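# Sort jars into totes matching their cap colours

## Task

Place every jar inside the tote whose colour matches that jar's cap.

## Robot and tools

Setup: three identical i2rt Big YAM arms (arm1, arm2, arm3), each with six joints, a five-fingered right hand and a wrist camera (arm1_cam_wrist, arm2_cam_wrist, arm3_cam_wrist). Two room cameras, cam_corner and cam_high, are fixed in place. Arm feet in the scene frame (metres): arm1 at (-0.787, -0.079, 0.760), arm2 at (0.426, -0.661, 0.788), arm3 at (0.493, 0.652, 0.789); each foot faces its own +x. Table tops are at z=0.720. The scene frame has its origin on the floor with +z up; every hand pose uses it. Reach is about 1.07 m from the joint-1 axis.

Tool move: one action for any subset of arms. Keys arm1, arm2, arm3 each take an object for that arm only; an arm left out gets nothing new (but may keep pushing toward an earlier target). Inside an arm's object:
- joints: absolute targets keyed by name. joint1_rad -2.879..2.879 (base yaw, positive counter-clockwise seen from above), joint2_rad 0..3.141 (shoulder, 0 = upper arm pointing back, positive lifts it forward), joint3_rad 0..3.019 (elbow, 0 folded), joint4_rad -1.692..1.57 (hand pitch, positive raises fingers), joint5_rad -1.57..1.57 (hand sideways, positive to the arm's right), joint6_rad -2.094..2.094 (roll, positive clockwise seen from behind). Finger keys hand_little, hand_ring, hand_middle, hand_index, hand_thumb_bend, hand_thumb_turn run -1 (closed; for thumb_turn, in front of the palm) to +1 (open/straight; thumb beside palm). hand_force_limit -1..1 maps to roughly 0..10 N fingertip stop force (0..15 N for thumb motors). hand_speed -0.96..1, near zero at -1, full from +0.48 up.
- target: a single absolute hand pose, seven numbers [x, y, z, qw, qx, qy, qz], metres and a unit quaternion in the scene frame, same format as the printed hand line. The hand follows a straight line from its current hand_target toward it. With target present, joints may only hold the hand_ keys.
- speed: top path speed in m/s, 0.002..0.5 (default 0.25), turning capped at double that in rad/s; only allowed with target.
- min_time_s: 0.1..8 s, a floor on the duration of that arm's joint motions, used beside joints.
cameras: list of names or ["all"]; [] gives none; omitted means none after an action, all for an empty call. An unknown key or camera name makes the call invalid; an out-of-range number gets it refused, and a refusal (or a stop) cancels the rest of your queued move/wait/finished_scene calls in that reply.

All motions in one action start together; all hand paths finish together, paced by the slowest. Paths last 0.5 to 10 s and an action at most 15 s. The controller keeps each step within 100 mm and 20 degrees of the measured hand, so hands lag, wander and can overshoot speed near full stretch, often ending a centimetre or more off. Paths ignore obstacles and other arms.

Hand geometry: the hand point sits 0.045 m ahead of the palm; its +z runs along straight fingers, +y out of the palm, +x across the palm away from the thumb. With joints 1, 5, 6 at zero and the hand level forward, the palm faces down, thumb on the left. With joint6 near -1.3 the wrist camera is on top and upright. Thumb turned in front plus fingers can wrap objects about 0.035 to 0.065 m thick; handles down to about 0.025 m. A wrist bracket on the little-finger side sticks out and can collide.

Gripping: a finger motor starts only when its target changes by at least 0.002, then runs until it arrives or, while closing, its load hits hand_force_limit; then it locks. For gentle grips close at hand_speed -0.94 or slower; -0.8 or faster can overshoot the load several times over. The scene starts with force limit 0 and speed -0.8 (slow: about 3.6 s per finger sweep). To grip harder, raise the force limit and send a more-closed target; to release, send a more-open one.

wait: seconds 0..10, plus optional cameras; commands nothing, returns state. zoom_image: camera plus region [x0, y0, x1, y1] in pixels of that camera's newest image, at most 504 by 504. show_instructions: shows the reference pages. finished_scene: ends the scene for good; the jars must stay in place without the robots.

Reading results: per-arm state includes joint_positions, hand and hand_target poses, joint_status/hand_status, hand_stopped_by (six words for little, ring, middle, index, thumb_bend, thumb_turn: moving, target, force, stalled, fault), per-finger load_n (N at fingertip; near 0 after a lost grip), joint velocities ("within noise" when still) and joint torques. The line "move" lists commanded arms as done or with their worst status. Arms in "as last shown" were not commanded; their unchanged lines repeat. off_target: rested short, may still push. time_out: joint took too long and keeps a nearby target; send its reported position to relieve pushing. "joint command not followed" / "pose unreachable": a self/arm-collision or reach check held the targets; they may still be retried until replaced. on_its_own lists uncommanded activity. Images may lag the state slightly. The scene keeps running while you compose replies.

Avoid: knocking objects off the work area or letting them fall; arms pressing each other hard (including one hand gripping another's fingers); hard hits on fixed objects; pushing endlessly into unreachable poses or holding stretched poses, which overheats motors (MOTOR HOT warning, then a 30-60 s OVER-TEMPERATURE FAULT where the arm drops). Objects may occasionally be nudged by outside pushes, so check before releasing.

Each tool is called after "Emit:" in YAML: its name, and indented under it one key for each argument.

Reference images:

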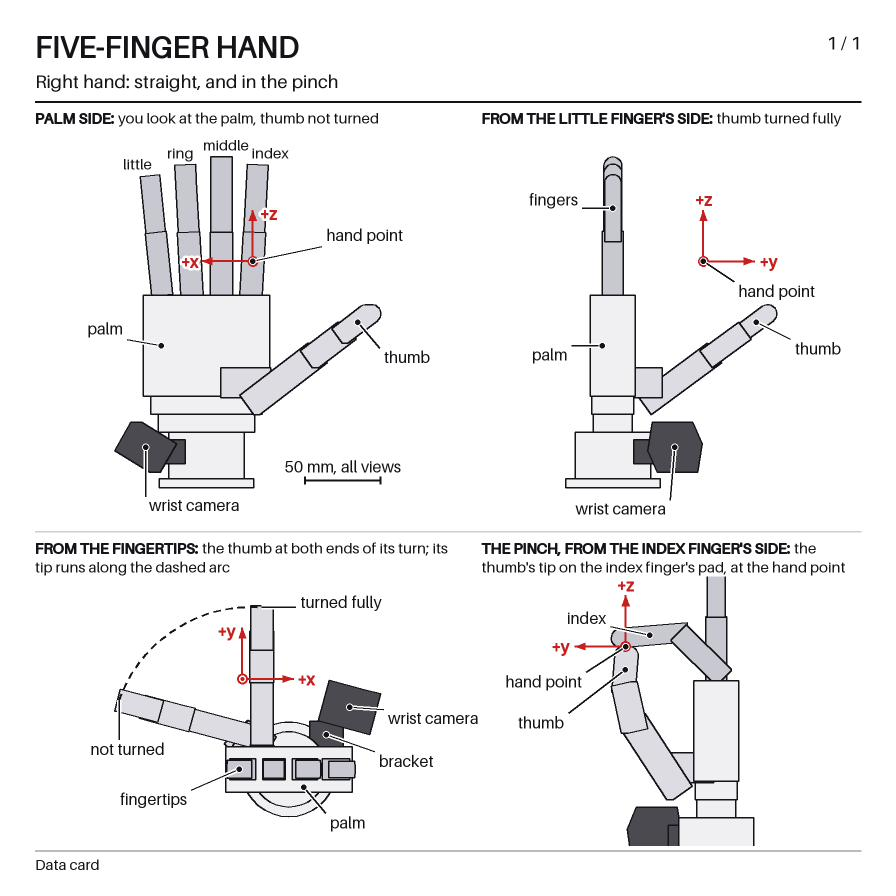

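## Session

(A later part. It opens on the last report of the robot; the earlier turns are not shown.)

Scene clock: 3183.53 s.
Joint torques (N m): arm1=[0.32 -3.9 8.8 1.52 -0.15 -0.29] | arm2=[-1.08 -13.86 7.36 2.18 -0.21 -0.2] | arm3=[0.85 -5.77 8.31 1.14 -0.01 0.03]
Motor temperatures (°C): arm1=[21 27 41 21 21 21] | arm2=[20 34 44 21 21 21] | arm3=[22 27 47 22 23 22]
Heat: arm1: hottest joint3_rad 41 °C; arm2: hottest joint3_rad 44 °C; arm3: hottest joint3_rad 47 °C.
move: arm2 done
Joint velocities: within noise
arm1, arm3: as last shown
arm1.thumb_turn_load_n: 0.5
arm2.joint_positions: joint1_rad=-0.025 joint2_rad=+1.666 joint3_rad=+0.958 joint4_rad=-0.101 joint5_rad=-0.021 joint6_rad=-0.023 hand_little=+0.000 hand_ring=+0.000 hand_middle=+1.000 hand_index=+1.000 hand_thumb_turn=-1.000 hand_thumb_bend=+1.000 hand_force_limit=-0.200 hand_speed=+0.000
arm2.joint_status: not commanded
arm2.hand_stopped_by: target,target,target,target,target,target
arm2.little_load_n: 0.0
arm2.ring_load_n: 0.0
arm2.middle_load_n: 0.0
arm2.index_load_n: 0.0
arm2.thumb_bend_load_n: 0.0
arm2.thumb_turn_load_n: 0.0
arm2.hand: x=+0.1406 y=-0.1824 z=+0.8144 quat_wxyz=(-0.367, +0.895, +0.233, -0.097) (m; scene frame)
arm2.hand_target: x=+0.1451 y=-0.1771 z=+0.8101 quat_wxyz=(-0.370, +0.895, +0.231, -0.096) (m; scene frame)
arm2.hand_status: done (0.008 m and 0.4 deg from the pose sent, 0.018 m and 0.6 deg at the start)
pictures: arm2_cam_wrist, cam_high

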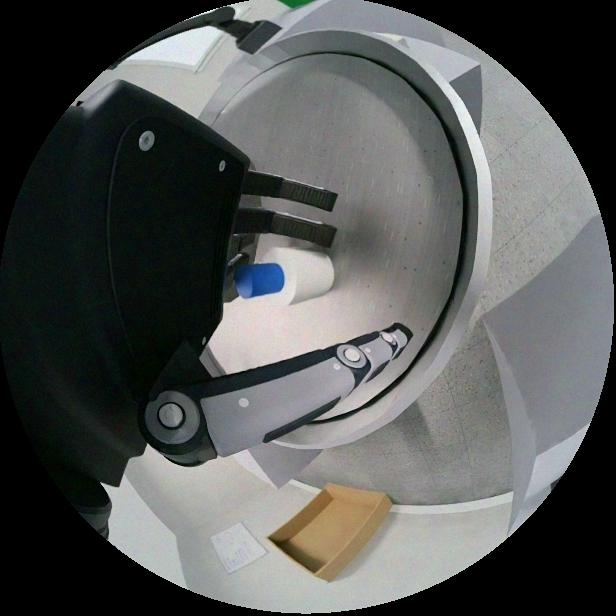

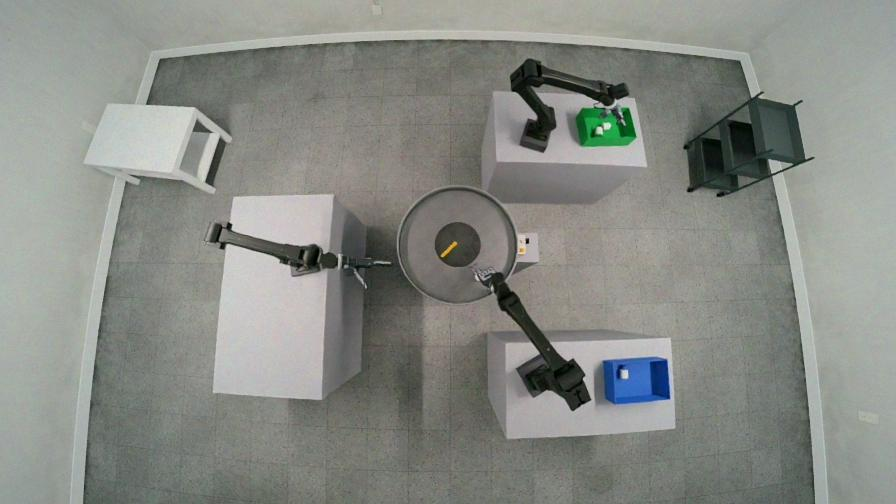

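Emit:
move:
  arm2: {"joints": {"hand_index": 0.3, "hand_middle": 0.3, "hand_thumb_bend": 0.4, "hand_speed": -0.5}}
  cameras: ["arm2_cam_wrist"]

Emit:
move:
  arm2: {"joints": {"hand_index": -0.8, "hand_middle": -0.7, "hand_thumb_bend": -0.6, "hand_ring": -0.5, "hand_little": -0.5, "hand_speed": -0.75, "hand_force_limit": -0.2}}
  cameras: ["arm2_cam_wrist"]

Scene clock: 3190.53 s.
Joint torques (N m): arm1=[0.38 -3.9 8.8 1.52 -0.15 -0.29] | arm2=[-0.97 -13.92 7.36 2 -0.21 -0.17] | arm3=[0.79 -6.01 8.29 1.2 -0.02 0.04]
Motor temperatures (°C): arm1=[21 27 41 21 21 21] | arm2=[20 34 43 21 21 21] | arm3=[22 27 46 22 23 22]
Heat: arm1: hottest joint3_rad 41 °C; arm2: hottest joint3_rad 43 °C; arm3: hottest joint3_rad 46 °C.
move: arm2 done
Joint velocities: within noise
arm1, arm3: as last shown
arm2.joint_positions: joint1_rad=-0.027 joint2_rad=+1.666 joint3_rad=+0.958 joint4_rad=-0.096 joint5_rad=-0.021 joint6_rad=-0.025 hand_little=+0.000 hand_ring=+0.000 hand_middle=+0.300 hand_index=+0.300 hand_thumb_turn=-1.000 hand_thumb_bend=+0.400 hand_force_limit=-0.200 hand_speed=-0.500
arm2.joint_status: all done
arm2.hand_stopped_by: target,target,target,target,target,target
arm2.little_load_n: 0.0
arm2.ring_load_n: 0.0
arm2.middle_load_n: 0.0
arm2.index_load_n: 0.0
arm2.thumb_bend_load_n: 0.0
arm2.thumb_turn_load_n: 0.0
arm2.hand: x=+0.1414 y=-0.1809 z=+0.8148 quat_wxyz=(-0.369, +0.895, +0.232, -0.097) (m; scene frame)
arm2.hand_target: x=+0.1451 y=-0.1772 z=+0.8099 quat_wxyz=(-0.370, +0.895, +0.231, -0.096) (m; scene frame)
arm2.hand_status: not commanded
pictures: arm2_cam_wrist

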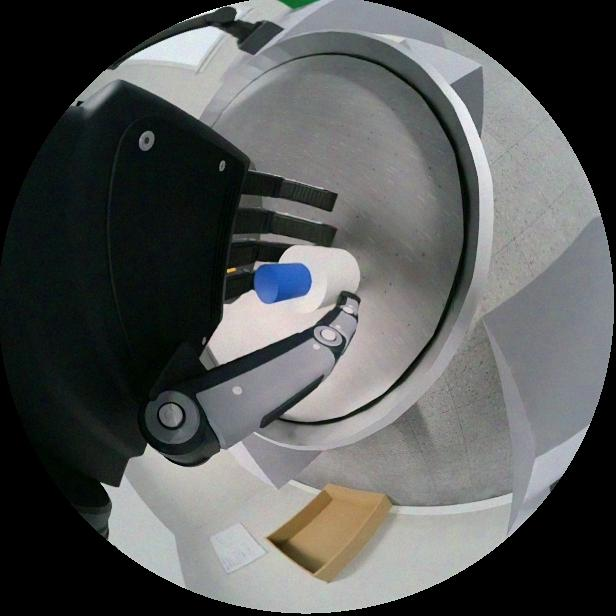

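Scene clock: 3193.60 s.
Joint torques (N m): arm1=[0.38 -3.9 8.81 1.54 -0.16 -0.29] | arm2=[-0.38 -13.86 7.35 1.88 -0.21 -0.15] | arm3=[0.26 -5.66 8.12 1.14 -0.03 0.08]
Motor temperatures (°C): arm1=[21 27 41 21 21 21] | arm2=[20 33 43 21 21 21] | arm3=[22 27 46 22 23 22]
Heat: arm1: hottest joint3_rad 41 °C; arm2: hottest joint3_rad 43 °C; arm3: hottest joint3_rad 46 °C.
move: arm2 off_target
Joint velocities: within noise
arm1, arm3: as last shown
arm1.thumb_turn_load_n: 0.0
arm2.joint_positions: joint1_rad=-0.035 joint2_rad=+1.666 joint3_rad=+0.958 joint4_rad=-0.094 joint5_rad=-0.021 joint6_rad=-0.028 hand_little=-0.500 hand_ring=-0.500 hand_middle=+0.235 hand_index=+0.165 hand_thumb_turn=-1.000 hand_thumb_bend=+0.360 hand_force_limit=-0.200 hand_speed=-0.750
arm2.joint_status: hand_middle off_target (ended at +0.235, target -0.700); hand_index off_target (ended at +0.165, target -0.800); hand_thumb_bend off_target (ended at +0.360, target -0.600); the others done
arm2.hand_stopped_by: target,target,force,force,force,target
arm2.little_load_n: 0.0
arm2.ring_load_n: 1.0
arm2.middle_load_n: 5.5
arm2.index_load_n: 4.5
arm2.thumb_bend_load_n: 7.5
arm2.thumb_turn_load_n: 0.5
arm2.hand: x=+0.1450 y=-0.1781 z=+0.8151 quat_wxyz=(-0.371, +0.895, +0.230, -0.095) (m; scene frame)
arm2.hand_target: x=+0.1452 y=-0.1771 z=+0.8100 quat_wxyz=(-0.370, +0.895, +0.231, -0.096) (m; scene frame)
arm2.hand_status: not commanded
arm3.index_load_n: 0.5
pictures: arm2_cam_wrist

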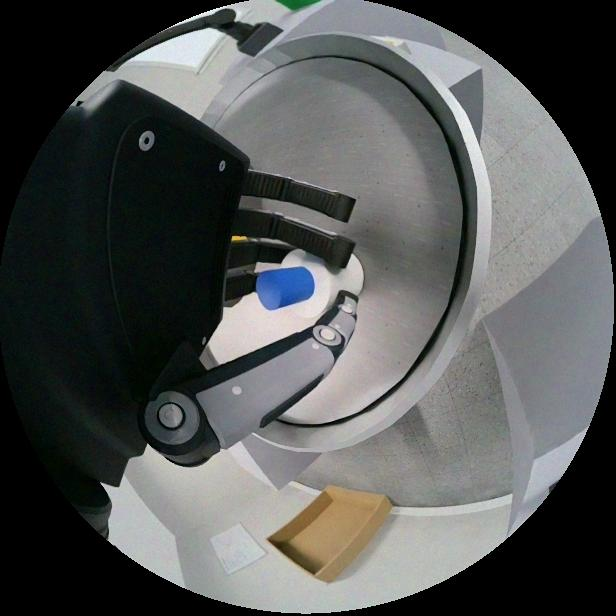

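Emit:
move:
  arm2: {"target": [0.150, -0.182, 0.90, 0.3705, -0.8944, -0.2313, 0.0958], "speed": 0.05}
  cameras: ["arm2_cam_wrist"]

Scene clock: 3198.57 s.
Joint torques (N m): arm1=[0.38 -3.84 8.8 1.52 -0.16 -0.29] | arm2=[-0.67 -16.21 13.52 1.03 -0.22 -0.18] | arm3=[0.15 -5.42 8.17 1.1 0.01 0.05]
Motor temperatures (°C): arm1=[21 27 41 21 21 21] | arm2=[20 34 43 21 21 21] | arm3=[22 27 45 22 23 22]
Heat: arm1: hottest joint3_rad 41 °C; arm2: hottest joint3_rad 43 °C; arm3: hottest joint3_rad 45 °C.
move: arm2 off_target
Joint velocities: within noise
arm1, arm3: as last shown
arm1.thumb_turn_load_n: 0.5
arm2.joint_positions: joint1_rad=-0.035 joint2_rad=+1.546 joint3_rad=+0.986 joint4_rad=-0.321 joint5_rad=-0.023 joint6_rad=-0.029 hand_little=-0.500 hand_ring=-0.500 hand_middle=+0.235 hand_index=+0.165 hand_thumb_turn=-1.000 hand_thumb_bend=+0.360 hand_force_limit=-0.200 hand_speed=-0.750
arm2.joint_status: not commanded
arm2.hand_stopped_by: target,target,force,force,force,target
arm2.little_load_n: 0.0
arm2.ring_load_n: 0.5
arm2.middle_load_n: 5.5
arm2.index_load_n: 4.5
arm2.thumb_bend_load_n: 8.0
arm2.thumb_turn_load_n: 0.5
arm2.hand: x=+0.1592 y=-0.2062 z=+0.8592 quat_wxyz=(-0.335, +0.909, +0.234, -0.088) (m; scene frame)
arm2.hand_target: x=+0.1510 y=-0.1838 z=+0.9004 quat_wxyz=(-0.371, +0.894, +0.231, -0.096) (m; scene frame)
arm2.hand_status: off_target (0.048 m and 4.5 deg from the pose sent, 0.085 m and 0.2 deg at the start)
arm3.index_load_n: 0.0
pictures: arm2_cam_wrist

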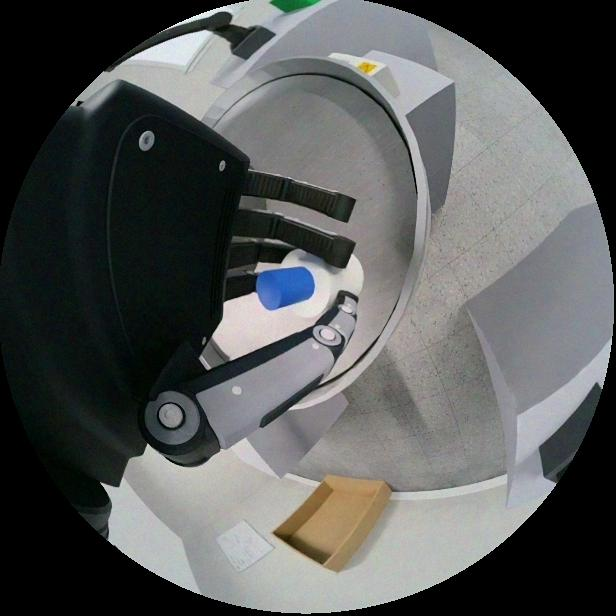

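Emit:
move:
  arm2: {"target": [0.125, -0.155, 0.95, 0.3705, -0.8944, -0.2313, 0.0958], "speed": 0.05}
  cameras: ["arm2_cam_wrist", "cam_corner"]

Scene clock: 3212.80 s.
Joint torques (N m): arm1=[0.32 -3.9 8.79 1.52 -0.16 -0.29] | arm2=[0.91 -13.92 14.74 1.13 0.06 -0.04] | arm3=[0.56 -6.07 8.18 1.07 -0.04 0.04]
Motor temperatures (°C): arm1=[21 27 41 21 21 21] | arm2=[20 34 45 21 21 21] | arm3=[22 27 45 22 23 22]
Heat: arm1: hottest joint3_rad 41 °C; arm2: hottest joint3_rad 45 °C; arm3: hottest joint3_rad 45 °C.
move: arm2 off_target
Joint velocities: within noise
arm1, arm3: as last shown
arm1.little_load_n: -0.5
arm1.thumb_turn_load_n: 0.0
arm2.joint_positions: joint1_rad=-0.032 joint2_rad=+1.547 joint3_rad=+1.165 joint4_rad=-0.467 joint5_rad=-0.017 joint6_rad=-0.027 hand_little=-0.500 hand_ring=-0.500 hand_middle=+0.235 hand_index=+0.165 hand_thumb_turn=-1.000 hand_thumb_bend=+0.360 hand_force_limit=-0.200 hand_speed=-0.750
arm2.joint_status: not commanded
arm2.hand_stopped_by: target,target,force,force,force,target
arm2.little_load_n: 0.0
arm2.ring_load_n: 0.5
arm2.middle_load_n: 5.5
arm2.index_load_n: 4.5
arm2.thumb_bend_load_n: 7.5
arm2.thumb_turn_load_n: 0.5
arm2.hand: x=+0.1414 y=-0.1723 z=+0.9247 quat_wxyz=(-0.350, +0.903, +0.232, -0.089) (m; scene frame)
arm2.hand_target: x=+0.1257 y=-0.1566 z=+0.9504 quat_wxyz=(-0.371, +0.894, +0.231, -0.096) (m; scene frame)
arm2.hand_status: off_target (0.035 m and 2.6 deg from the pose sent, 0.110 m and 4.5 deg at the start)
pictures: arm2_cam_wrist, cam_corner

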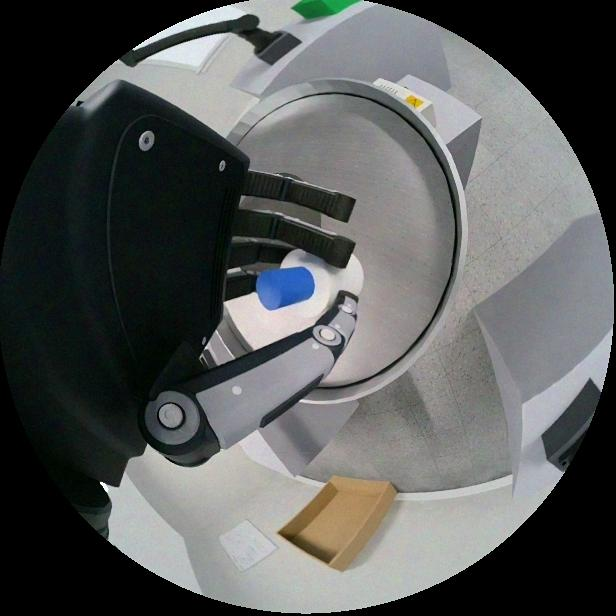

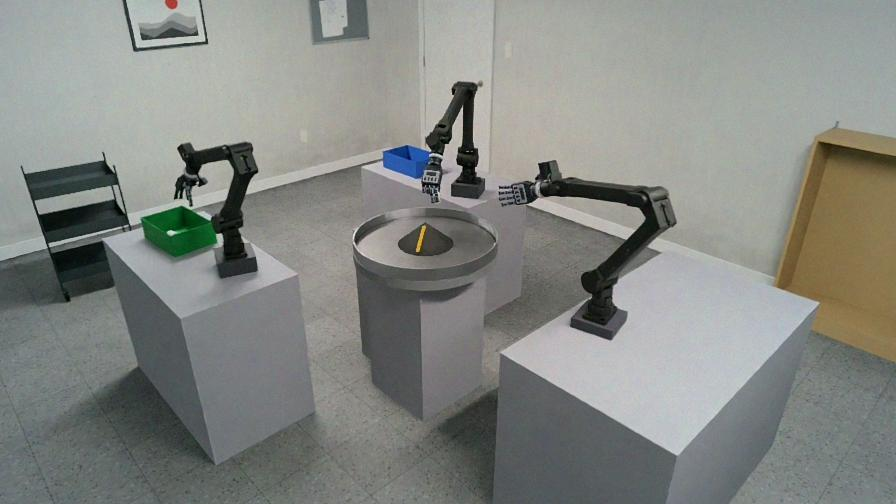

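Emit:
move:
  arm2: {"target": [0.15, -0.2, 1.05, 0.3705, -0.8944, -0.2313, 0.0958], "speed": 0.08}

Emit:
move:
  arm2: {"joints": {"joint1_rad": -2.12, "joint2_rad": 0.85, "joint3_rad": 1.0, "joint4_rad": -0.95, "joint5_rad": 0, "joint6_rad": 0}, "min_time_s": 7}
  cameras: ["arm2_cam_wrist", "cam_high"]

Emit:
zoom_image:
  camera: "cam_high"
  region: [560, 320, 700, 440]

Scene clock: 3219.93 s.
Joint torques (N m): arm1=[0.38 -3.84 8.81 1.52 -0.16 -0.29] | arm2=[0.73 -14.86 15.36 1.07 -0.01 -0.06] | arm3=[0.97 -5.3 8.27 1.21 0.01 0.03]
Motor temperatures (°C): arm1=[21 27 41 21 21 21] | arm2=[20 34 47 21 21 21] | arm3=[22 27 44 22 23 22]
Heat: arm1: hottest joint3_rad 41 °C; arm2: hottest joint3_rad 47 °C; arm3: hottest joint3_rad 44 °C.
move: arm2 off_target
Joint velocities: within noise
arm1.joint_positions: joint1_rad=-0.403 joint2_rad=+0.945 joint3_rad=+0.768 joint4_rad=-0.170 joint5_rad=-0.190 joint6_rad=-1.625 hand_little=+1.000 hand_ring=+1.000 hand_middle=+1.000 hand_index=+1.000 hand_thumb_turn=-1.000 hand_thumb_bend=+1.000 hand_force_limit=-0.100 hand_speed=+0.000
arm1.joint_status: not commanded
arm1.hand_stopped_by: target,target,target,target,target,target
arm1.little_load_n: 0.0
arm1.ring_load_n: 0.0
arm1.middle_load_n: 0.0
arm1.index_load_n: 0.0
arm1.thumb_bend_load_n: 0.0
arm1.thumb_turn_load_n: 0.0
arm1.hand: x=-0.3180 y=-0.1947 z=+1.0493 quat_wxyz=(-0.006, +0.817, -0.001, +0.576) (m; scene frame)
arm1.hand_target: x=-0.3200 y=-0.2000 z=+1.0501 quat_wxyz=(+0.000, +0.819, +0.000, +0.574) (m; scene frame)
arm1.hand_status: not commanded
arm2.joint_positions: joint1_rad=-0.032 joint2_rad=+1.399 joint3_rad=+1.237 joint4_rad=-0.722 joint5_rad=-0.017 joint6_rad=-0.027 hand_little=-0.500 hand_ring=-0.500 hand_middle=+0.235 hand_index=+0.165 hand_thumb_turn=-1.000 hand_thumb_bend=+0.360 hand_force_limit=-0.200 hand_speed=-0.750
arm2.joint_status: not commanded
arm2.hand_stopped_by: target,target,force,force,force,target
arm2.little_load_n: 0.0
arm2.ring_load_n: 0.5
arm2.middle_load_n: 5.5
arm2.index_load_n: 4.5
arm2.thumb_bend_load_n: 7.5
arm2.thumb_turn_load_n: 0.5
arm2.hand: x=+0.1618 y=-0.2116 z=+1.0049 quat_wxyz=(-0.334, +0.909, +0.234, -0.086) (m; scene frame)
arm2.hand_target: x=+0.1511 y=-0.2022 z=+1.0499 quat_wxyz=(-0.371, +0.894, +0.231, -0.096) (m; scene frame)
arm2.hand_status: off_target (0.048 m and 4.7 deg from the pose sent, 0.129 m and 2.6 deg at the start)
arm3.joint_positions: joint1_rad=+1.910 joint2_rad=+0.913 joint3_rad=+0.610 joint4_rad=-0.429 joint5_rad=-0.002 joint6_rad=-0.008 hand_little=+1.000 hand_ring=+0.500 hand_middle=+0.800 hand_index=+0.800 hand_thumb_turn=-1.000 hand_thumb_bend=+0.900 hand_force_limit=+0.200 hand_speed=-0.700
arm3.joint_status: not commanded
arm3.hand_stopped_by: target,target,target,target,target,target
arm3.little_load_n: 0.0
arm3.ring_load_n: 0.0
arm3.middle_load_n: 0.0
arm3.index_load_n: 0.0
arm3.thumb_bend_load_n: 0.0
arm3.thumb_turn_load_n: 0.0
arm3.hand: x=+0.8583 y=+0.6903 z=+0.9267 quat_wxyz=(-0.297, +0.654, -0.634, +0.286) (m; scene frame)
arm3.hand_target: x=+0.8550 y=+0.6904 z=+0.9261 quat_wxyz=(-0.298, +0.651, -0.637, +0.286) (m; scene frame)
arm3.hand_status: not commanded
pictures: none

Scene clock: 3227.37 s.
Joint torques (N m): arm1=[0.32 -3.9 8.81 1.54 -0.15 -0.29] | arm2=[-1.03 -6.42 9.66 1.1 0.02 -0.04] | arm3=[0.73 -6.36 8.31 1.18 0.01 0.07]
Motor temperatures (°C): arm1=[21 26 41 21 21 21] | arm2=[20 34 47 21 21 21] | arm3=[22 27 44 22 23 22]
Heat: arm1: hottest joint3_rad 41 °C; arm2: hottest joint3_rad 47 °C; arm3: hottest joint3_rad 44 °C.
move: arm2 done
Joint velocities: within noise
arm1, arm3: as last shown
arm2.joint_positions: joint1_rad=-2.109 joint2_rad=+0.868 joint3_rad=+0.998 joint4_rad=-0.943 joint5_rad=-0.002 joint6_rad=-0.009 hand_little=-0.500 hand_ring=-0.500 hand_middle=+0.235 hand_index=+0.165 hand_thumb_turn=-1.000 hand_thumb_bend=+0.360 hand_force_limit=-0.200 hand_speed=-0.750
arm2.joint_status: all done
arm2.hand_stopped_by: target,target,force,force,force,target
arm2.little_load_n: 0.0
arm2.ring_load_n: 0.5
arm2.middle_load_n: 5.0
arm2.index_load_n: 4.5
arm2.thumb_bend_load_n: 7.5
arm2.thumb_turn_load_n: 0.5
arm2.hand: x=+0.7779 y=-0.6462 z=+1.0610 quat_wxyz=(-0.257, +0.648, -0.668, +0.259) (m; scene frame)
arm2.hand_target: x=+0.7743 y=-0.6499 z=+1.0669 quat_wxyz=(-0.260, +0.640, -0.673, +0.264) (m; scene frame)
arm2.hand_status: not commanded
pictures: arm2_cam_wrist, cam_high

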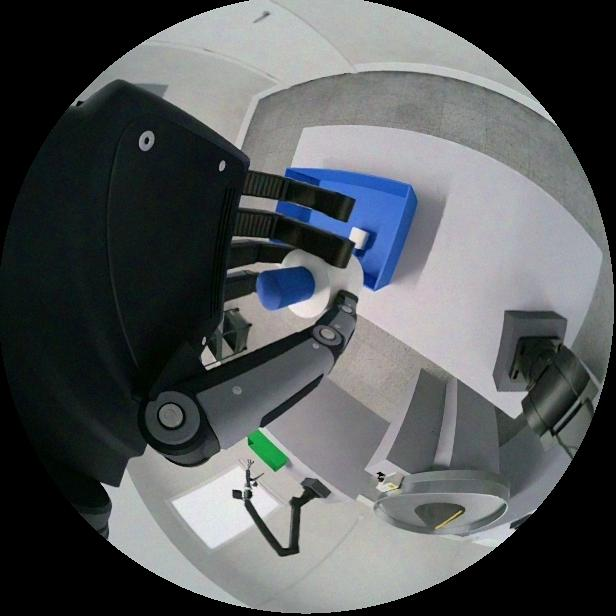

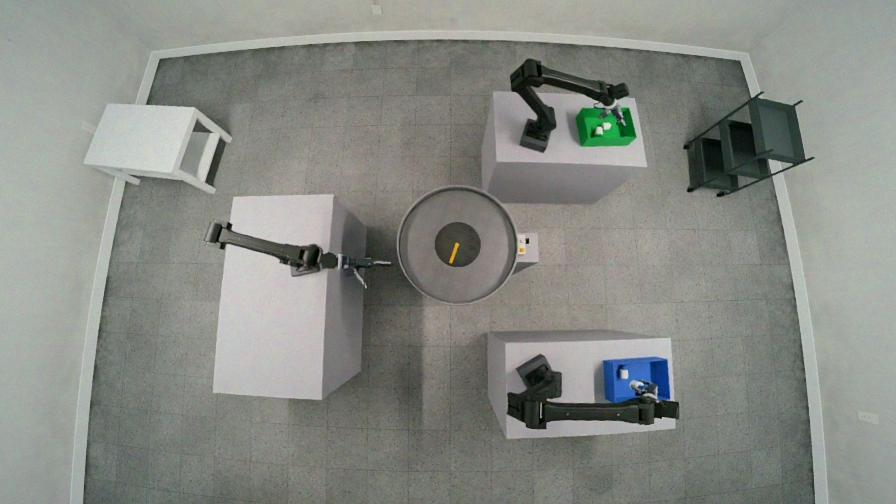

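Scaled by 3.600 from the camera's 896x504 image, which has a finer 1280x720 frame.

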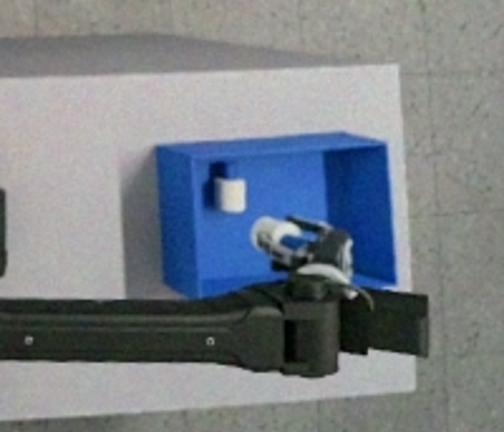

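Emit:
move:
  arm2: {"target": [0.945, -0.71, 0.92, 0.2706, -0.6533, 0.6533, -0.2706], "speed": 0.12}
  cameras: ["arm2_cam_wrist", "cam_high"]

Emit:
zoom_image:
  camera: "cam_high"
  region: [560, 320, 700, 440]

Scene clock: 3234.63 s.
Joint torques (N m): arm1=[0.38 -3.84 8.8 1.52 -0.15 -0.29] | arm2=[-1.03 -11.87 13.38 2.13 -0.29 -0.18] | arm3=[0.03 -6.36 8.28 1.14 -0.05 0.04]
Motor temperatures (°C): arm1=[21 26 41 21 21 21] | arm2=[20 33 46 21 21 21] | arm3=[22 27 44 22 23 22]
Heat: arm1: hottest joint3_rad 41 °C; arm2: hottest joint3_rad 46 °C; arm3: hottest joint3_rad 44 °C.
move: arm2 off_target
Joint velocities: within noise
arm1, arm3: as last shown
arm2.joint_positions: joint1_rad=-2.240 joint2_rad=+1.385 joint3_rad=+0.947 joint4_rad=-0.413 joint5_rad=-0.113 joint6_rad=-0.127 hand_little=-0.500 hand_ring=-0.500 hand_middle=+0.235 hand_index=+0.165 hand_thumb_turn=-1.000 hand_thumb_bend=+0.360 hand_force_limit=-0.200 hand_speed=-0.750
arm2.joint_status: not commanded
arm2.hand_stopped_by: target,target,force,force,force,target
arm2.little_load_n: 0.0
arm2.ring_load_n: 0.5
arm2.middle_load_n: 5.5
arm2.index_load_n: 4.0
arm2.thumb_bend_load_n: 7.5
arm2.thumb_turn_load_n: 0.5
arm2.hand: x=+0.9186 y=-0.6999 z=+0.8942 quat_wxyz=(-0.253, +0.662, -0.663, +0.243) (m; scene frame)
arm2.hand_target: x=+0.9429 y=-0.7099 z=+0.9207 quat_wxyz=(-0.270, +0.653, -0.653, +0.271) (m; scene frame)
arm2.hand_status: off_target (0.038 m and 4.1 deg from the pose sent, 0.228 m and 2.7 deg at the start)
pictures: arm2_cam_wrist, cam_high

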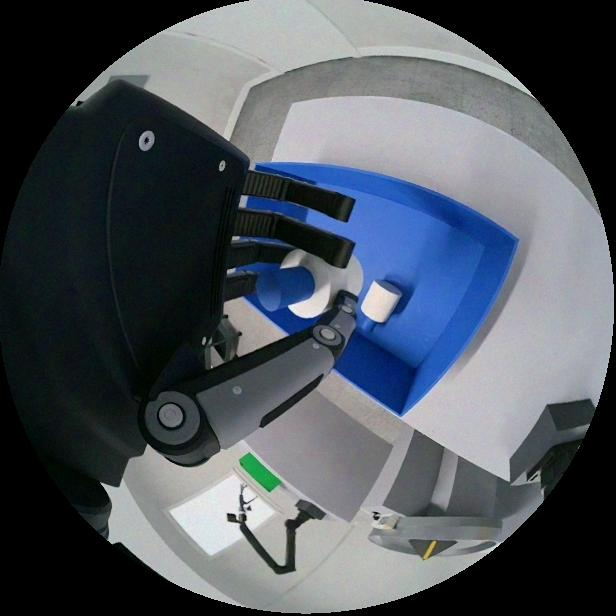

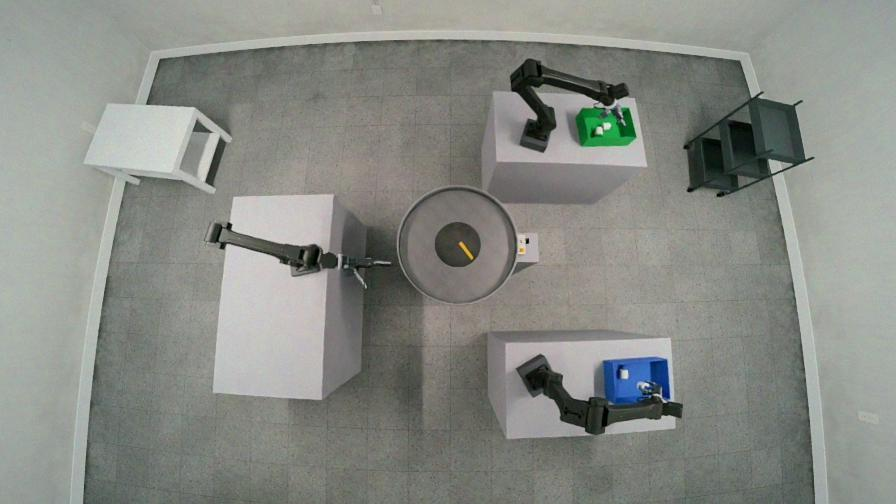

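Scaled by 3.600 from the camera's 896x504 image, which has a finer 1280x720 frame.

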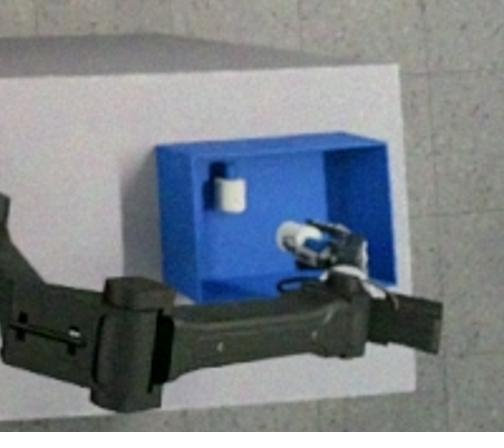

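Emit:
move:
  arm2: {"target": [0.945, -0.68, 0.82, 0.2706, -0.6533, 0.6533, -0.2706], "speed": 0.08}
  cameras: ["arm2_cam_wrist", "cam_high"]

Emit:
zoom_image:
  camera: "cam_high"
  region: [560, 320, 700, 440]

Scene clock: 3247.60 s.
Joint torques (N m): arm1=[0.32 -3.9 8.8 1.54 -0.16 -0.29] | arm2=[0.91 -12.57 7.66 2.19 0.02 -0.04] | arm3=[0.5 -6.01 8.27 1.1 -0.03 0.01]
Motor temperatures (°C): arm1=[21 26 41 21 21 21] | arm2=[20 33 47 21 21 21] | arm3=[22 27 43 22 23 22]
Heat: arm1: hottest joint3_rad 41 °C; arm2: hottest joint3_rad 47 °C; arm3: hottest joint3_rad 43 °C.
move: arm2 done
Joint velocities: within noise
arm1, arm3: as last shown
arm1.thumb_turn_load_n: 0.5
arm2.joint_positions: joint1_rad=-2.196 joint2_rad=+1.530 joint3_rad=+0.847 joint4_rad=-0.112 joint5_rad=-0.073 joint6_rad=-0.095 hand_little=-0.500 hand_ring=-0.500 hand_middle=+0.235 hand_index=+0.165 hand_thumb_turn=-1.000 hand_thumb_bend=+0.360 hand_force_limit=-0.200 hand_speed=-0.750
arm2.joint_status: not commanded
arm2.hand_stopped_by: target,target,force,force,force,target
arm2.little_load_n: 0.0
arm2.ring_load_n: 0.5
arm2.middle_load_n: 5.5
arm2.index_load_n: 4.5
arm2.thumb_bend_load_n: 7.5
arm2.thumb_turn_load_n: 0.0
arm2.hand: x=+0.9389 y=-0.6852 z=+0.8187 quat_wxyz=(-0.264, +0.655, -0.656, +0.266) (m; scene frame)
arm2.hand_target: x=+0.9448 y=-0.6799 z=+0.8201 quat_wxyz=(-0.271, +0.653, -0.653, +0.270) (m; scene frame)
arm2.hand_status: done (0.008 m and 1.0 deg from the pose sent, 0.081 m and 4.1 deg at the start)
pictures: arm2_cam_wrist, cam_high

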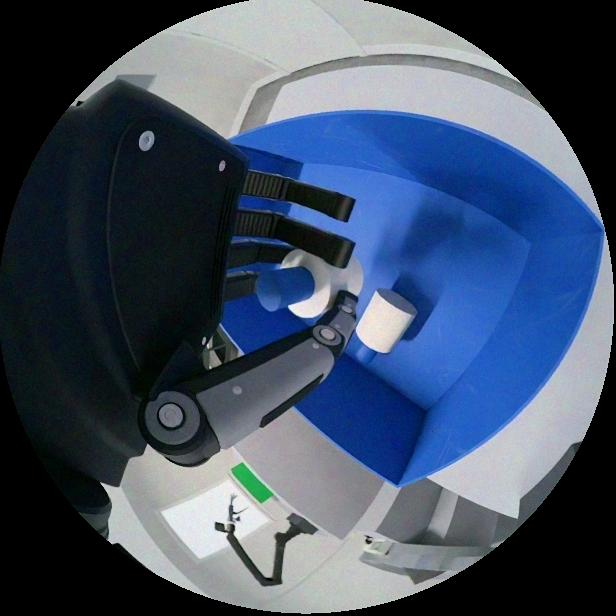

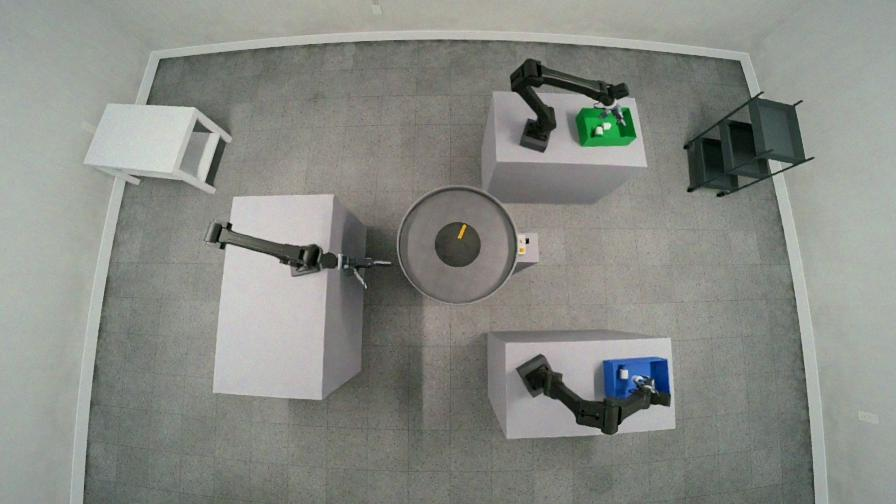

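Scaled by 3.600 from the camera's 896x504 image, which has a finer 1280x720 frame.

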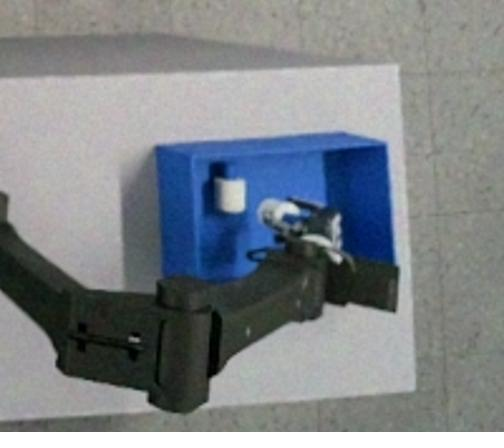

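Emit:
move:
  arm2: {"target": [0.962, -0.70, 0.82, 0.2706, -0.6533, 0.6533, -0.2706], "speed": 0.08}

Emit:
move:
  arm2: {"target": [0.962, -0.70, 0.775, 0.2706, -0.6533, 0.6533, -0.2706], "speed": 0.05}
  cameras: ["arm2_cam_wrist", "cam_high"]

Emit:
zoom_image:
  camera: "cam_high"
  region: [560, 320, 700, 440]

Scene clock: 3254.23 s.
Joint torques (N m): arm1=[0.32 -3.9 8.8 1.54 -0.15 -0.29] | arm2=[-0.85 -12.75 12.21 1.61 -0.27 -0.18] | arm3=[0.73 -5.83 8.27 1.05 -0.01 0.03]
Motor temperatures (°C): arm1=[21 26 41 21 21 21] | arm2=[20 33 46 21 21 21] | arm3=[22 27 43 22 23 22]
Heat: arm1: hottest joint3_rad 41 °C; arm2: hottest joint3_rad 46 °C; arm3: hottest joint3_rad 43 °C.
move: arm2 off_target
Joint velocities: within noise
arm1, arm3: as last shown
arm1.thumb_turn_load_n: 0.0
arm2.joint_positions: joint1_rad=-2.216 joint2_rad=+1.568 joint3_rad=+0.847 joint4_rad=-0.112 joint5_rad=-0.094 joint6_rad=-0.108 hand_little=-0.500 hand_ring=-0.500 hand_middle=+0.235 hand_index=+0.165 hand_thumb_turn=-1.000 hand_thumb_bend=+0.360 hand_force_limit=-0.200 hand_speed=-0.750
arm2.joint_status: not commanded
arm2.hand_stopped_by: target,target,force,force,force,target
arm2.little_load_n: 0.0
arm2.ring_load_n: 0.5
arm2.middle_load_n: 5.5
arm2.index_load_n: 4.5
arm2.thumb_bend_load_n: 7.5
arm2.thumb_turn_load_n: 0.0
arm2.hand: x=+0.9339 y=-0.6911 z=+0.8002 quat_wxyz=(-0.256, +0.660, -0.661, +0.249) (m; scene frame)
arm2.hand_target: x=+0.9602 y=-0.7000 z=+0.8208 quat_wxyz=(-0.270, +0.653, -0.653, +0.271) (m; scene frame)
arm2.hand_status: off_target (0.036 m and 3.2 deg from the pose sent, 0.027 m and 1.0 deg at the start)
pictures: none

Scene clock: 3255.73 s.
Joint torques (N m): arm1=[0.44 -3.84 8.8 1.52 -0.15 -0.29] | arm2=[-0.91 -13.68 8.32 2.19 -0.27 -0.19] | arm3=[0.21 -5.95 8.39 1.07 -0.02 0.05]
Motor temperatures (°C): arm1=[21 26 41 21 21 21] | arm2=[20 33 45 21 21 21] | arm3=[22 27 43 22 23 22]
Heat: arm1: hottest joint3_rad 41 °C; arm2: hottest joint3_rad 45 °C; arm3: hottest joint3_rad 43 °C.
move: arm2 off_target
Joint velocities: within noise
arm1, arm3: as last shown
arm1.thumb_turn_load_n: 0.5
arm2.joint_positions: joint1_rad=-2.216 joint2_rad=+1.663 joint3_rad=+0.847 joint4_rad=+0.005 joint5_rad=-0.095 joint6_rad=-0.109 hand_little=-0.500 hand_ring=-0.500 hand_middle=+0.235 hand_index=+0.165 hand_thumb_turn=-1.000 hand_thumb_bend=+0.360 hand_force_limit=-0.200 hand_speed=-0.750
arm2.joint_status: not commanded
arm2.hand_stopped_by: target,target,force,force,force,target
arm2.little_load_n: 0.0
arm2.ring_load_n: 0.5
arm2.middle_load_n: 5.5
arm2.index_load_n: 4.5
arm2.thumb_bend_load_n: 7.5
arm2.thumb_turn_load_n: 0.0
arm2.hand: x=+0.9490 y=-0.6928 z=+0.7689 quat_wxyz=(-0.263, +0.658, -0.657, +0.258) (m; scene frame)
arm2.hand_target: x=+0.9615 y=-0.7001 z=+0.7753 quat_wxyz=(-0.270, +0.653, -0.653, +0.271) (m; scene frame)
arm2.hand_status: off_target (0.016 m and 1.9 deg from the pose sent, 0.039 m and 3.1 deg at the start)
pictures: arm2_cam_wrist, cam_high

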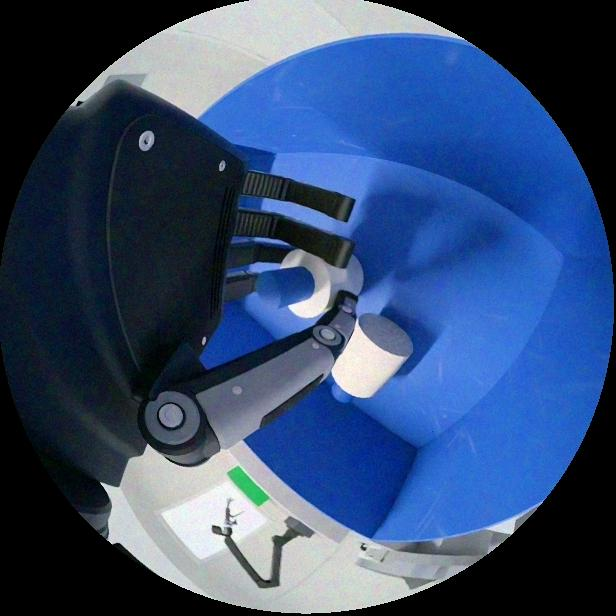

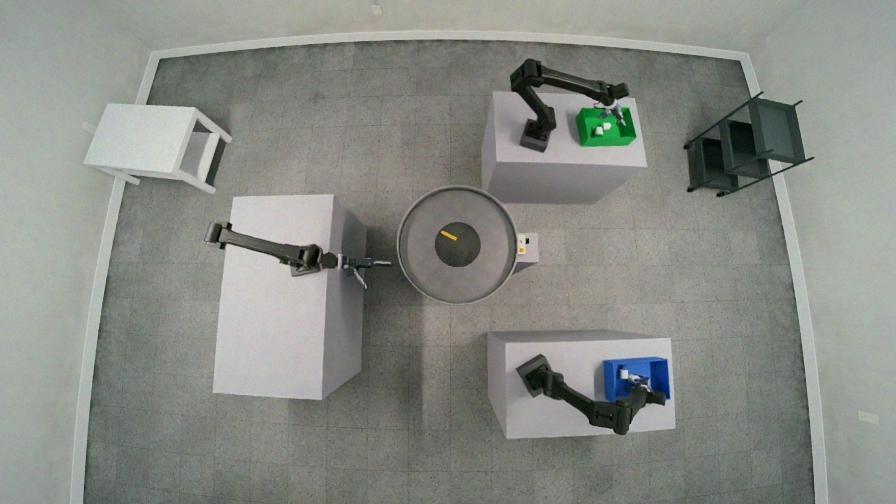

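Scaled by 3.600 from the camera's 896x504 image, which has a finer 1280x720 frame.

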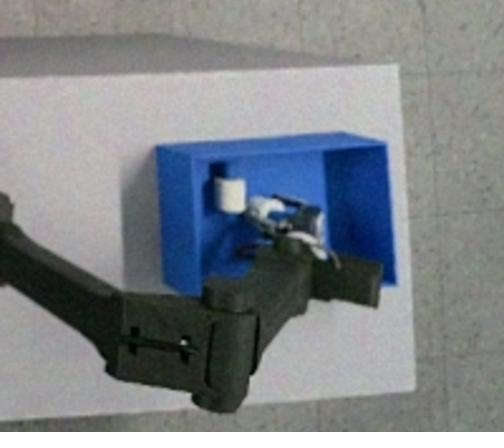

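Emit:
move:
  arm2: {"target": [0.975, -0.722, 0.79, 0.2706, -0.6533, 0.6533, -0.2706], "speed": 0.08}

Emit:
move:
  arm2: {"target": [0.975, -0.722, 0.762, 0.2706, -0.6533, 0.6533, -0.2706], "speed": 0.05}
  cameras: ["arm2_cam_wrist", "cam_high"]

Emit:
zoom_image:
  camera: "cam_high"
  region: [590, 340, 680, 420]

Scene clock: 3276.33 s.
Joint torques (N m): arm1=[0.32 -3.84 8.8 1.51 -0.16 -0.29] | arm2=[-0.73 -13.74 11.4 1.06 -0.29 -0.19] | arm3=[0.91 -5.54 8.14 1.31 -0.02 0.04]
Motor temperatures (°C): arm1=[21 26 41 21 21 21] | arm2=[20 34 44 21 21 21] | arm3=[22 27 43 22 23 22]
Heat: arm1: hottest joint3_rad 41 °C; arm2: hottest joint3_rad 44 °C; arm3: hottest joint3_rad 43 °C.
move: arm2 off_target
Joint velocities: within noise
arm1, arm3: as last shown
arm1.thumb_bend_load_n: -0.5
arm2.joint_positions: joint1_rad=-2.260 joint2_rad=+1.663 joint3_rad=+0.874 joint4_rad=-0.028 joint5_rad=-0.125 joint6_rad=-0.138 hand_little=-0.500 hand_ring=-0.500 hand_middle=+0.235 hand_index=+0.165 hand_thumb_turn=-1.000 hand_thumb_bend=+0.360 hand_force_limit=-0.200 hand_speed=-0.750
arm2.joint_status: not commanded
arm2.hand_stopped_by: target,target,force,force,force,target
arm2.little_load_n: 0.0
arm2.ring_load_n: 0.5
arm2.middle_load_n: 5.5
arm2.index_load_n: 4.5
arm2.thumb_bend_load_n: 7.5
arm2.thumb_turn_load_n: 0.5
arm2.hand: x=+0.9527 y=-0.7133 z=+0.7755 quat_wxyz=(-0.262, +0.657, -0.659, +0.256) (m; scene frame)
arm2.hand_target: x=+0.9739 y=-0.7219 z=+0.7906 quat_wxyz=(-0.271, +0.653, -0.653, +0.271) (m; scene frame)
arm2.hand_status: off_target (0.028 m and 2.0 deg from the pose sent, 0.044 m and 1.9 deg at the start)
arm3.thumb_bend_load_n: -0.5
pictures: none

Scene clock: 3277.50 s.
Joint torques (N m): arm1=[0.38 -3.84 8.81 1.52 -0.15 -0.29] | arm2=[-0.79 -12.28 9.47 1.94 -0.18 -0.19] | arm3=[0.5 -5.54 8.38 1.26 -0.03 0.04]
Motor temperatures (°C): arm1=[21 26 41 21 21 21] | arm2=[20 34 44 21 21 21] | arm3=[22 27 43 22 23 22]
Heat: arm1: hottest joint3_rad 41 °C; arm2: hottest joint3_rad 44 °C; arm3: hottest joint3_rad 43 °C.
move: arm2 off_target
Joint velocities: within noise
arm1, arm3: as last shown
arm1.thumb_bend_load_n: 0.0
arm2.joint_positions: joint1_rad=-2.261 joint2_rad=+1.701 joint3_rad=+0.874 joint4_rad=+0.029 joint5_rad=-0.129 joint6_rad=-0.140 hand_little=-0.500 hand_ring=-0.500 hand_middle=+0.235 hand_index=+0.165 hand_thumb_turn=-1.000 hand_thumb_bend=+0.360 hand_force_limit=-0.200 hand_speed=-0.750
arm2.joint_status: not commanded
arm2.hand_stopped_by: target,target,force,force,force,target
arm2.little_load_n: 0.0
arm2.ring_load_n: 0.0
arm2.middle_load_n: 5.0
arm2.index_load_n: 4.0
arm2.thumb_bend_load_n: 7.5
arm2.thumb_turn_load_n: 0.0
arm2.hand: x=+0.9606 y=-0.7144 z=+0.7640 quat_wxyz=(-0.268, +0.655, -0.655, +0.263) (m; scene frame)
arm2.hand_target: x=+0.9744 y=-0.7221 z=+0.7624 quat_wxyz=(-0.271, +0.653, -0.653, +0.271) (m; scene frame)
arm2.hand_status: off_target (0.016 m and 0.9 deg from the pose sent, 0.027 m and 2.0 deg at the start)
arm3.thumb_bend_load_n: 0.0
pictures: arm2_cam_wrist, cam_high

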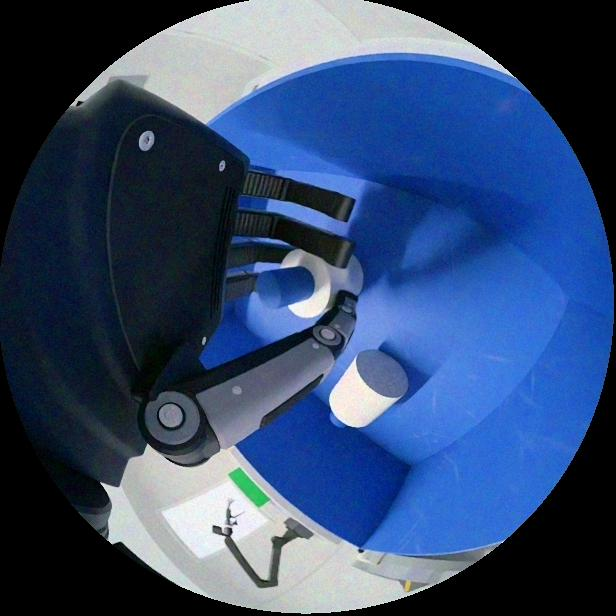

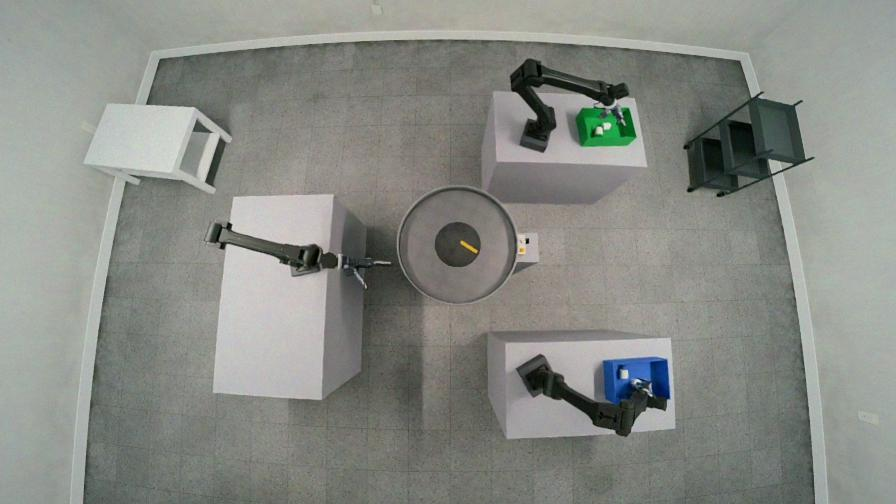

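Scaled by 5.600 from the camera's 896x504 image, which has a finer 1280x720 frame.

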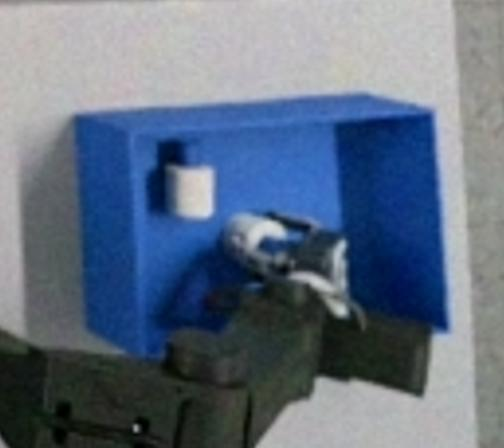

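Emit:
move:
  arm2: {"target": [0.975, -0.722, 0.752, 0.2706, -0.6533, 0.6533, -0.2706], "speed": 0.04}

Emit:
move:
  arm2: {"joints": {"hand_index": 0.8, "hand_middle": 0.8, "hand_ring": 0.6, "hand_little": 0.6, "hand_thumb_bend": 0.65, "hand_speed": -0.75}}
  cameras: ["arm2_cam_wrist"]

Scene clock: 3282.93 s.
Joint torques (N m): arm1=[0.38 -3.9 8.81 1.52 -0.16 -0.29] | arm2=[-0.67 -11.28 8.9 1.83 -0.08 -0.19] | arm3=[0.5 -5.89 8.08 1.16 -0.03 0.05]
Motor temperatures (°C): arm1=[21 26 41 21 21 21] | arm2=[20 33 43 21 21 21] | arm3=[22 27 43 22 23 22]
Heat: arm1: hottest joint3_rad 41 °C; arm2: hottest joint3_rad 43 °C; arm3: hottest joint3_rad 43 °C.
move: arm2 off_target
Joint velocities: within noise
arm1.joint_positions: joint1_rad=-0.403 joint2_rad=+0.945 joint3_rad=+0.768 joint4_rad=-0.170 joint5_rad=-0.190 joint6_rad=-1.625 hand_little=+1.000 hand_ring=+1.000 hand_middle=+1.000 hand_index=+1.000 hand_thumb_turn=-1.000 hand_thumb_bend=+1.000 hand_force_limit=-0.100 hand_speed=+0.000
arm1.joint_status: not commanded
arm1.hand_stopped_by: target,target,target,target,target,target
arm1.little_load_n: 0.0
arm1.ring_load_n: 0.0
arm1.middle_load_n: 0.0
arm1.index_load_n: 0.0
arm1.thumb_bend_load_n: 0.0
arm1.thumb_turn_load_n: 0.0
arm1.hand: x=-0.3180 y=-0.1947 z=+1.0493 quat_wxyz=(-0.006, +0.817, -0.001, +0.576) (m; scene frame)
arm1.hand_target: x=-0.3200 y=-0.2000 z=+1.0501 quat_wxyz=(+0.000, +0.819, +0.000, +0.574) (m; scene frame)
arm1.hand_status: not commanded
arm2.joint_positions: joint1_rad=-2.261 joint2_rad=+1.711 joint3_rad=+0.874 joint4_rad=+0.061 joint5_rad=-0.132 joint6_rad=-0.140 hand_little=-0.500 hand_ring=-0.500 hand_middle=+0.235 hand_index=+0.165 hand_thumb_turn=-1.000 hand_thumb_bend=+0.360 hand_force_limit=-0.200 hand_speed=-0.750
arm2.joint_status: not commanded
arm2.hand_stopped_by: target,target,force,force,force,target
arm2.little_load_n: 0.0
arm2.ring_load_n: 0.5
arm2.middle_load_n: 4.5
arm2.index_load_n: 4.0
arm2.thumb_bend_load_n: 6.5
arm2.thumb_turn_load_n: 1.0
arm2.hand: x=+0.9662 y=-0.7149 z=+0.7631 quat_wxyz=(-0.275, +0.653, -0.652, +0.270) (m; scene frame)
arm2.hand_target: x=+0.9742 y=-0.7220 z=+0.7522 quat_wxyz=(-0.271, +0.653, -0.653, +0.271) (m; scene frame)
arm2.hand_status: off_target (0.016 m and 0.5 deg from the pose sent, 0.020 m and 1.0 deg at the start)
arm3.joint_positions: joint1_rad=+1.910 joint2_rad=+0.913 joint3_rad=+0.610 joint4_rad=-0.429 joint5_rad=-0.002 joint6_rad=-0.008 hand_little=+1.000 hand_ring=+0.500 hand_middle=+0.800 hand_index=+0.800 hand_thumb_turn=-1.000 hand_thumb_bend=+0.900 hand_force_limit=+0.200 hand_speed=-0.700
arm3.joint_status: not commanded
arm3.hand_stopped_by: target,target,target,target,target,target
arm3.little_load_n: 0.0
arm3.ring_load_n: 0.0
arm3.middle_load_n: 0.0
arm3.index_load_n: 0.0
arm3.thumb_bend_load_n: 0.0
arm3.thumb_turn_load_n: 0.0
arm3.hand: x=+0.8583 y=+0.6903 z=+0.9267 quat_wxyz=(-0.297, +0.654, -0.634, +0.286) (m; scene frame)
arm3.hand_target: x=+0.8550 y=+0.6904 z=+0.9261 quat_wxyz=(-0.298, +0.651, -0.637, +0.286) (m; scene frame)
arm3.hand_status: not commanded
pictures: none

Scene clock: 3285.00 s.
Joint torques (N m): arm1=[0.38 -3.9 8.81 1.52 -0.16 -0.29] | arm2=[-0.62 -13.27 8.53 1.7 -0.09 -0.18] | arm3=[0.62 -5.54 8.27 1.07 -0.03 0.04]
Motor temperatures (°C): arm1=[21 26 41 21 21 21] | arm2=[20 33 43 21 21 21] | arm3=[22 27 42 22 23 22]
Heat: arm1: hottest joint3_rad 41 °C; arm2: hottest joint3_rad 43 °C; arm3: hottest joint3_rad 42 °C.
move: arm2 done
Joint velocities: within noise
arm1, arm3: as last shown
arm1.thumb_turn_load_n: 0.5
arm2.joint_positions: joint1_rad=-2.262 joint2_rad=+1.732 joint3_rad=+0.877 joint4_rad=+0.063 joint5_rad=-0.132 joint6_rad=-0.140 hand_little=+0.600 hand_ring=+0.600 hand_middle=+0.800 hand_index=+0.800 hand_thumb_turn=-1.000 hand_thumb_bend=+0.650 hand_force_limit=-0.200 hand_speed=-0.750
arm2.joint_status: all done
arm2.hand_stopped_by: target,target,target,target,target,target
arm2.little_load_n: 0.0
arm2.ring_load_n: -1.0
arm2.middle_load_n: 0.0
arm2.index_load_n: 0.0
arm2.thumb_bend_load_n: 0.0
arm2.thumb_turn_load_n: 0.0
arm2.hand: x=+0.9646 y=-0.7152 z=+0.7535 quat_wxyz=(-0.270, +0.655, -0.654, +0.265) (m; scene frame)
arm2.hand_target: x=+0.9742 y=-0.7220 z=+0.7522 quat_wxyz=(-0.271, +0.653, -0.653, +0.271) (m; scene frame)
arm2.hand_status: not commanded
arm3.middle_load_n: -0.5
pictures: arm2_cam_wrist

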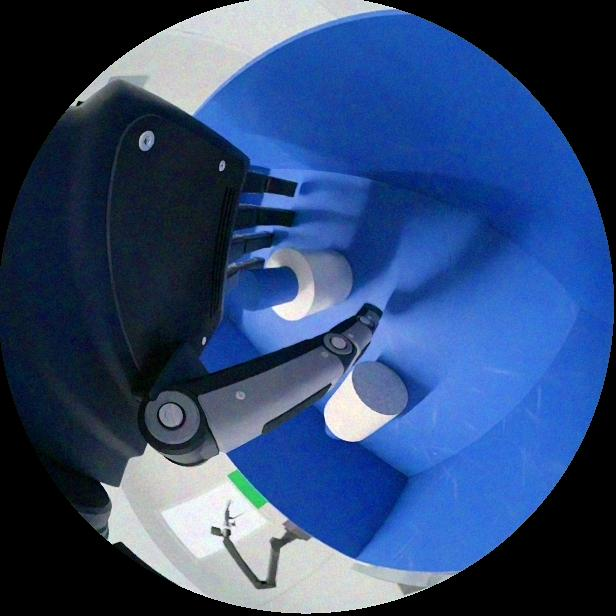

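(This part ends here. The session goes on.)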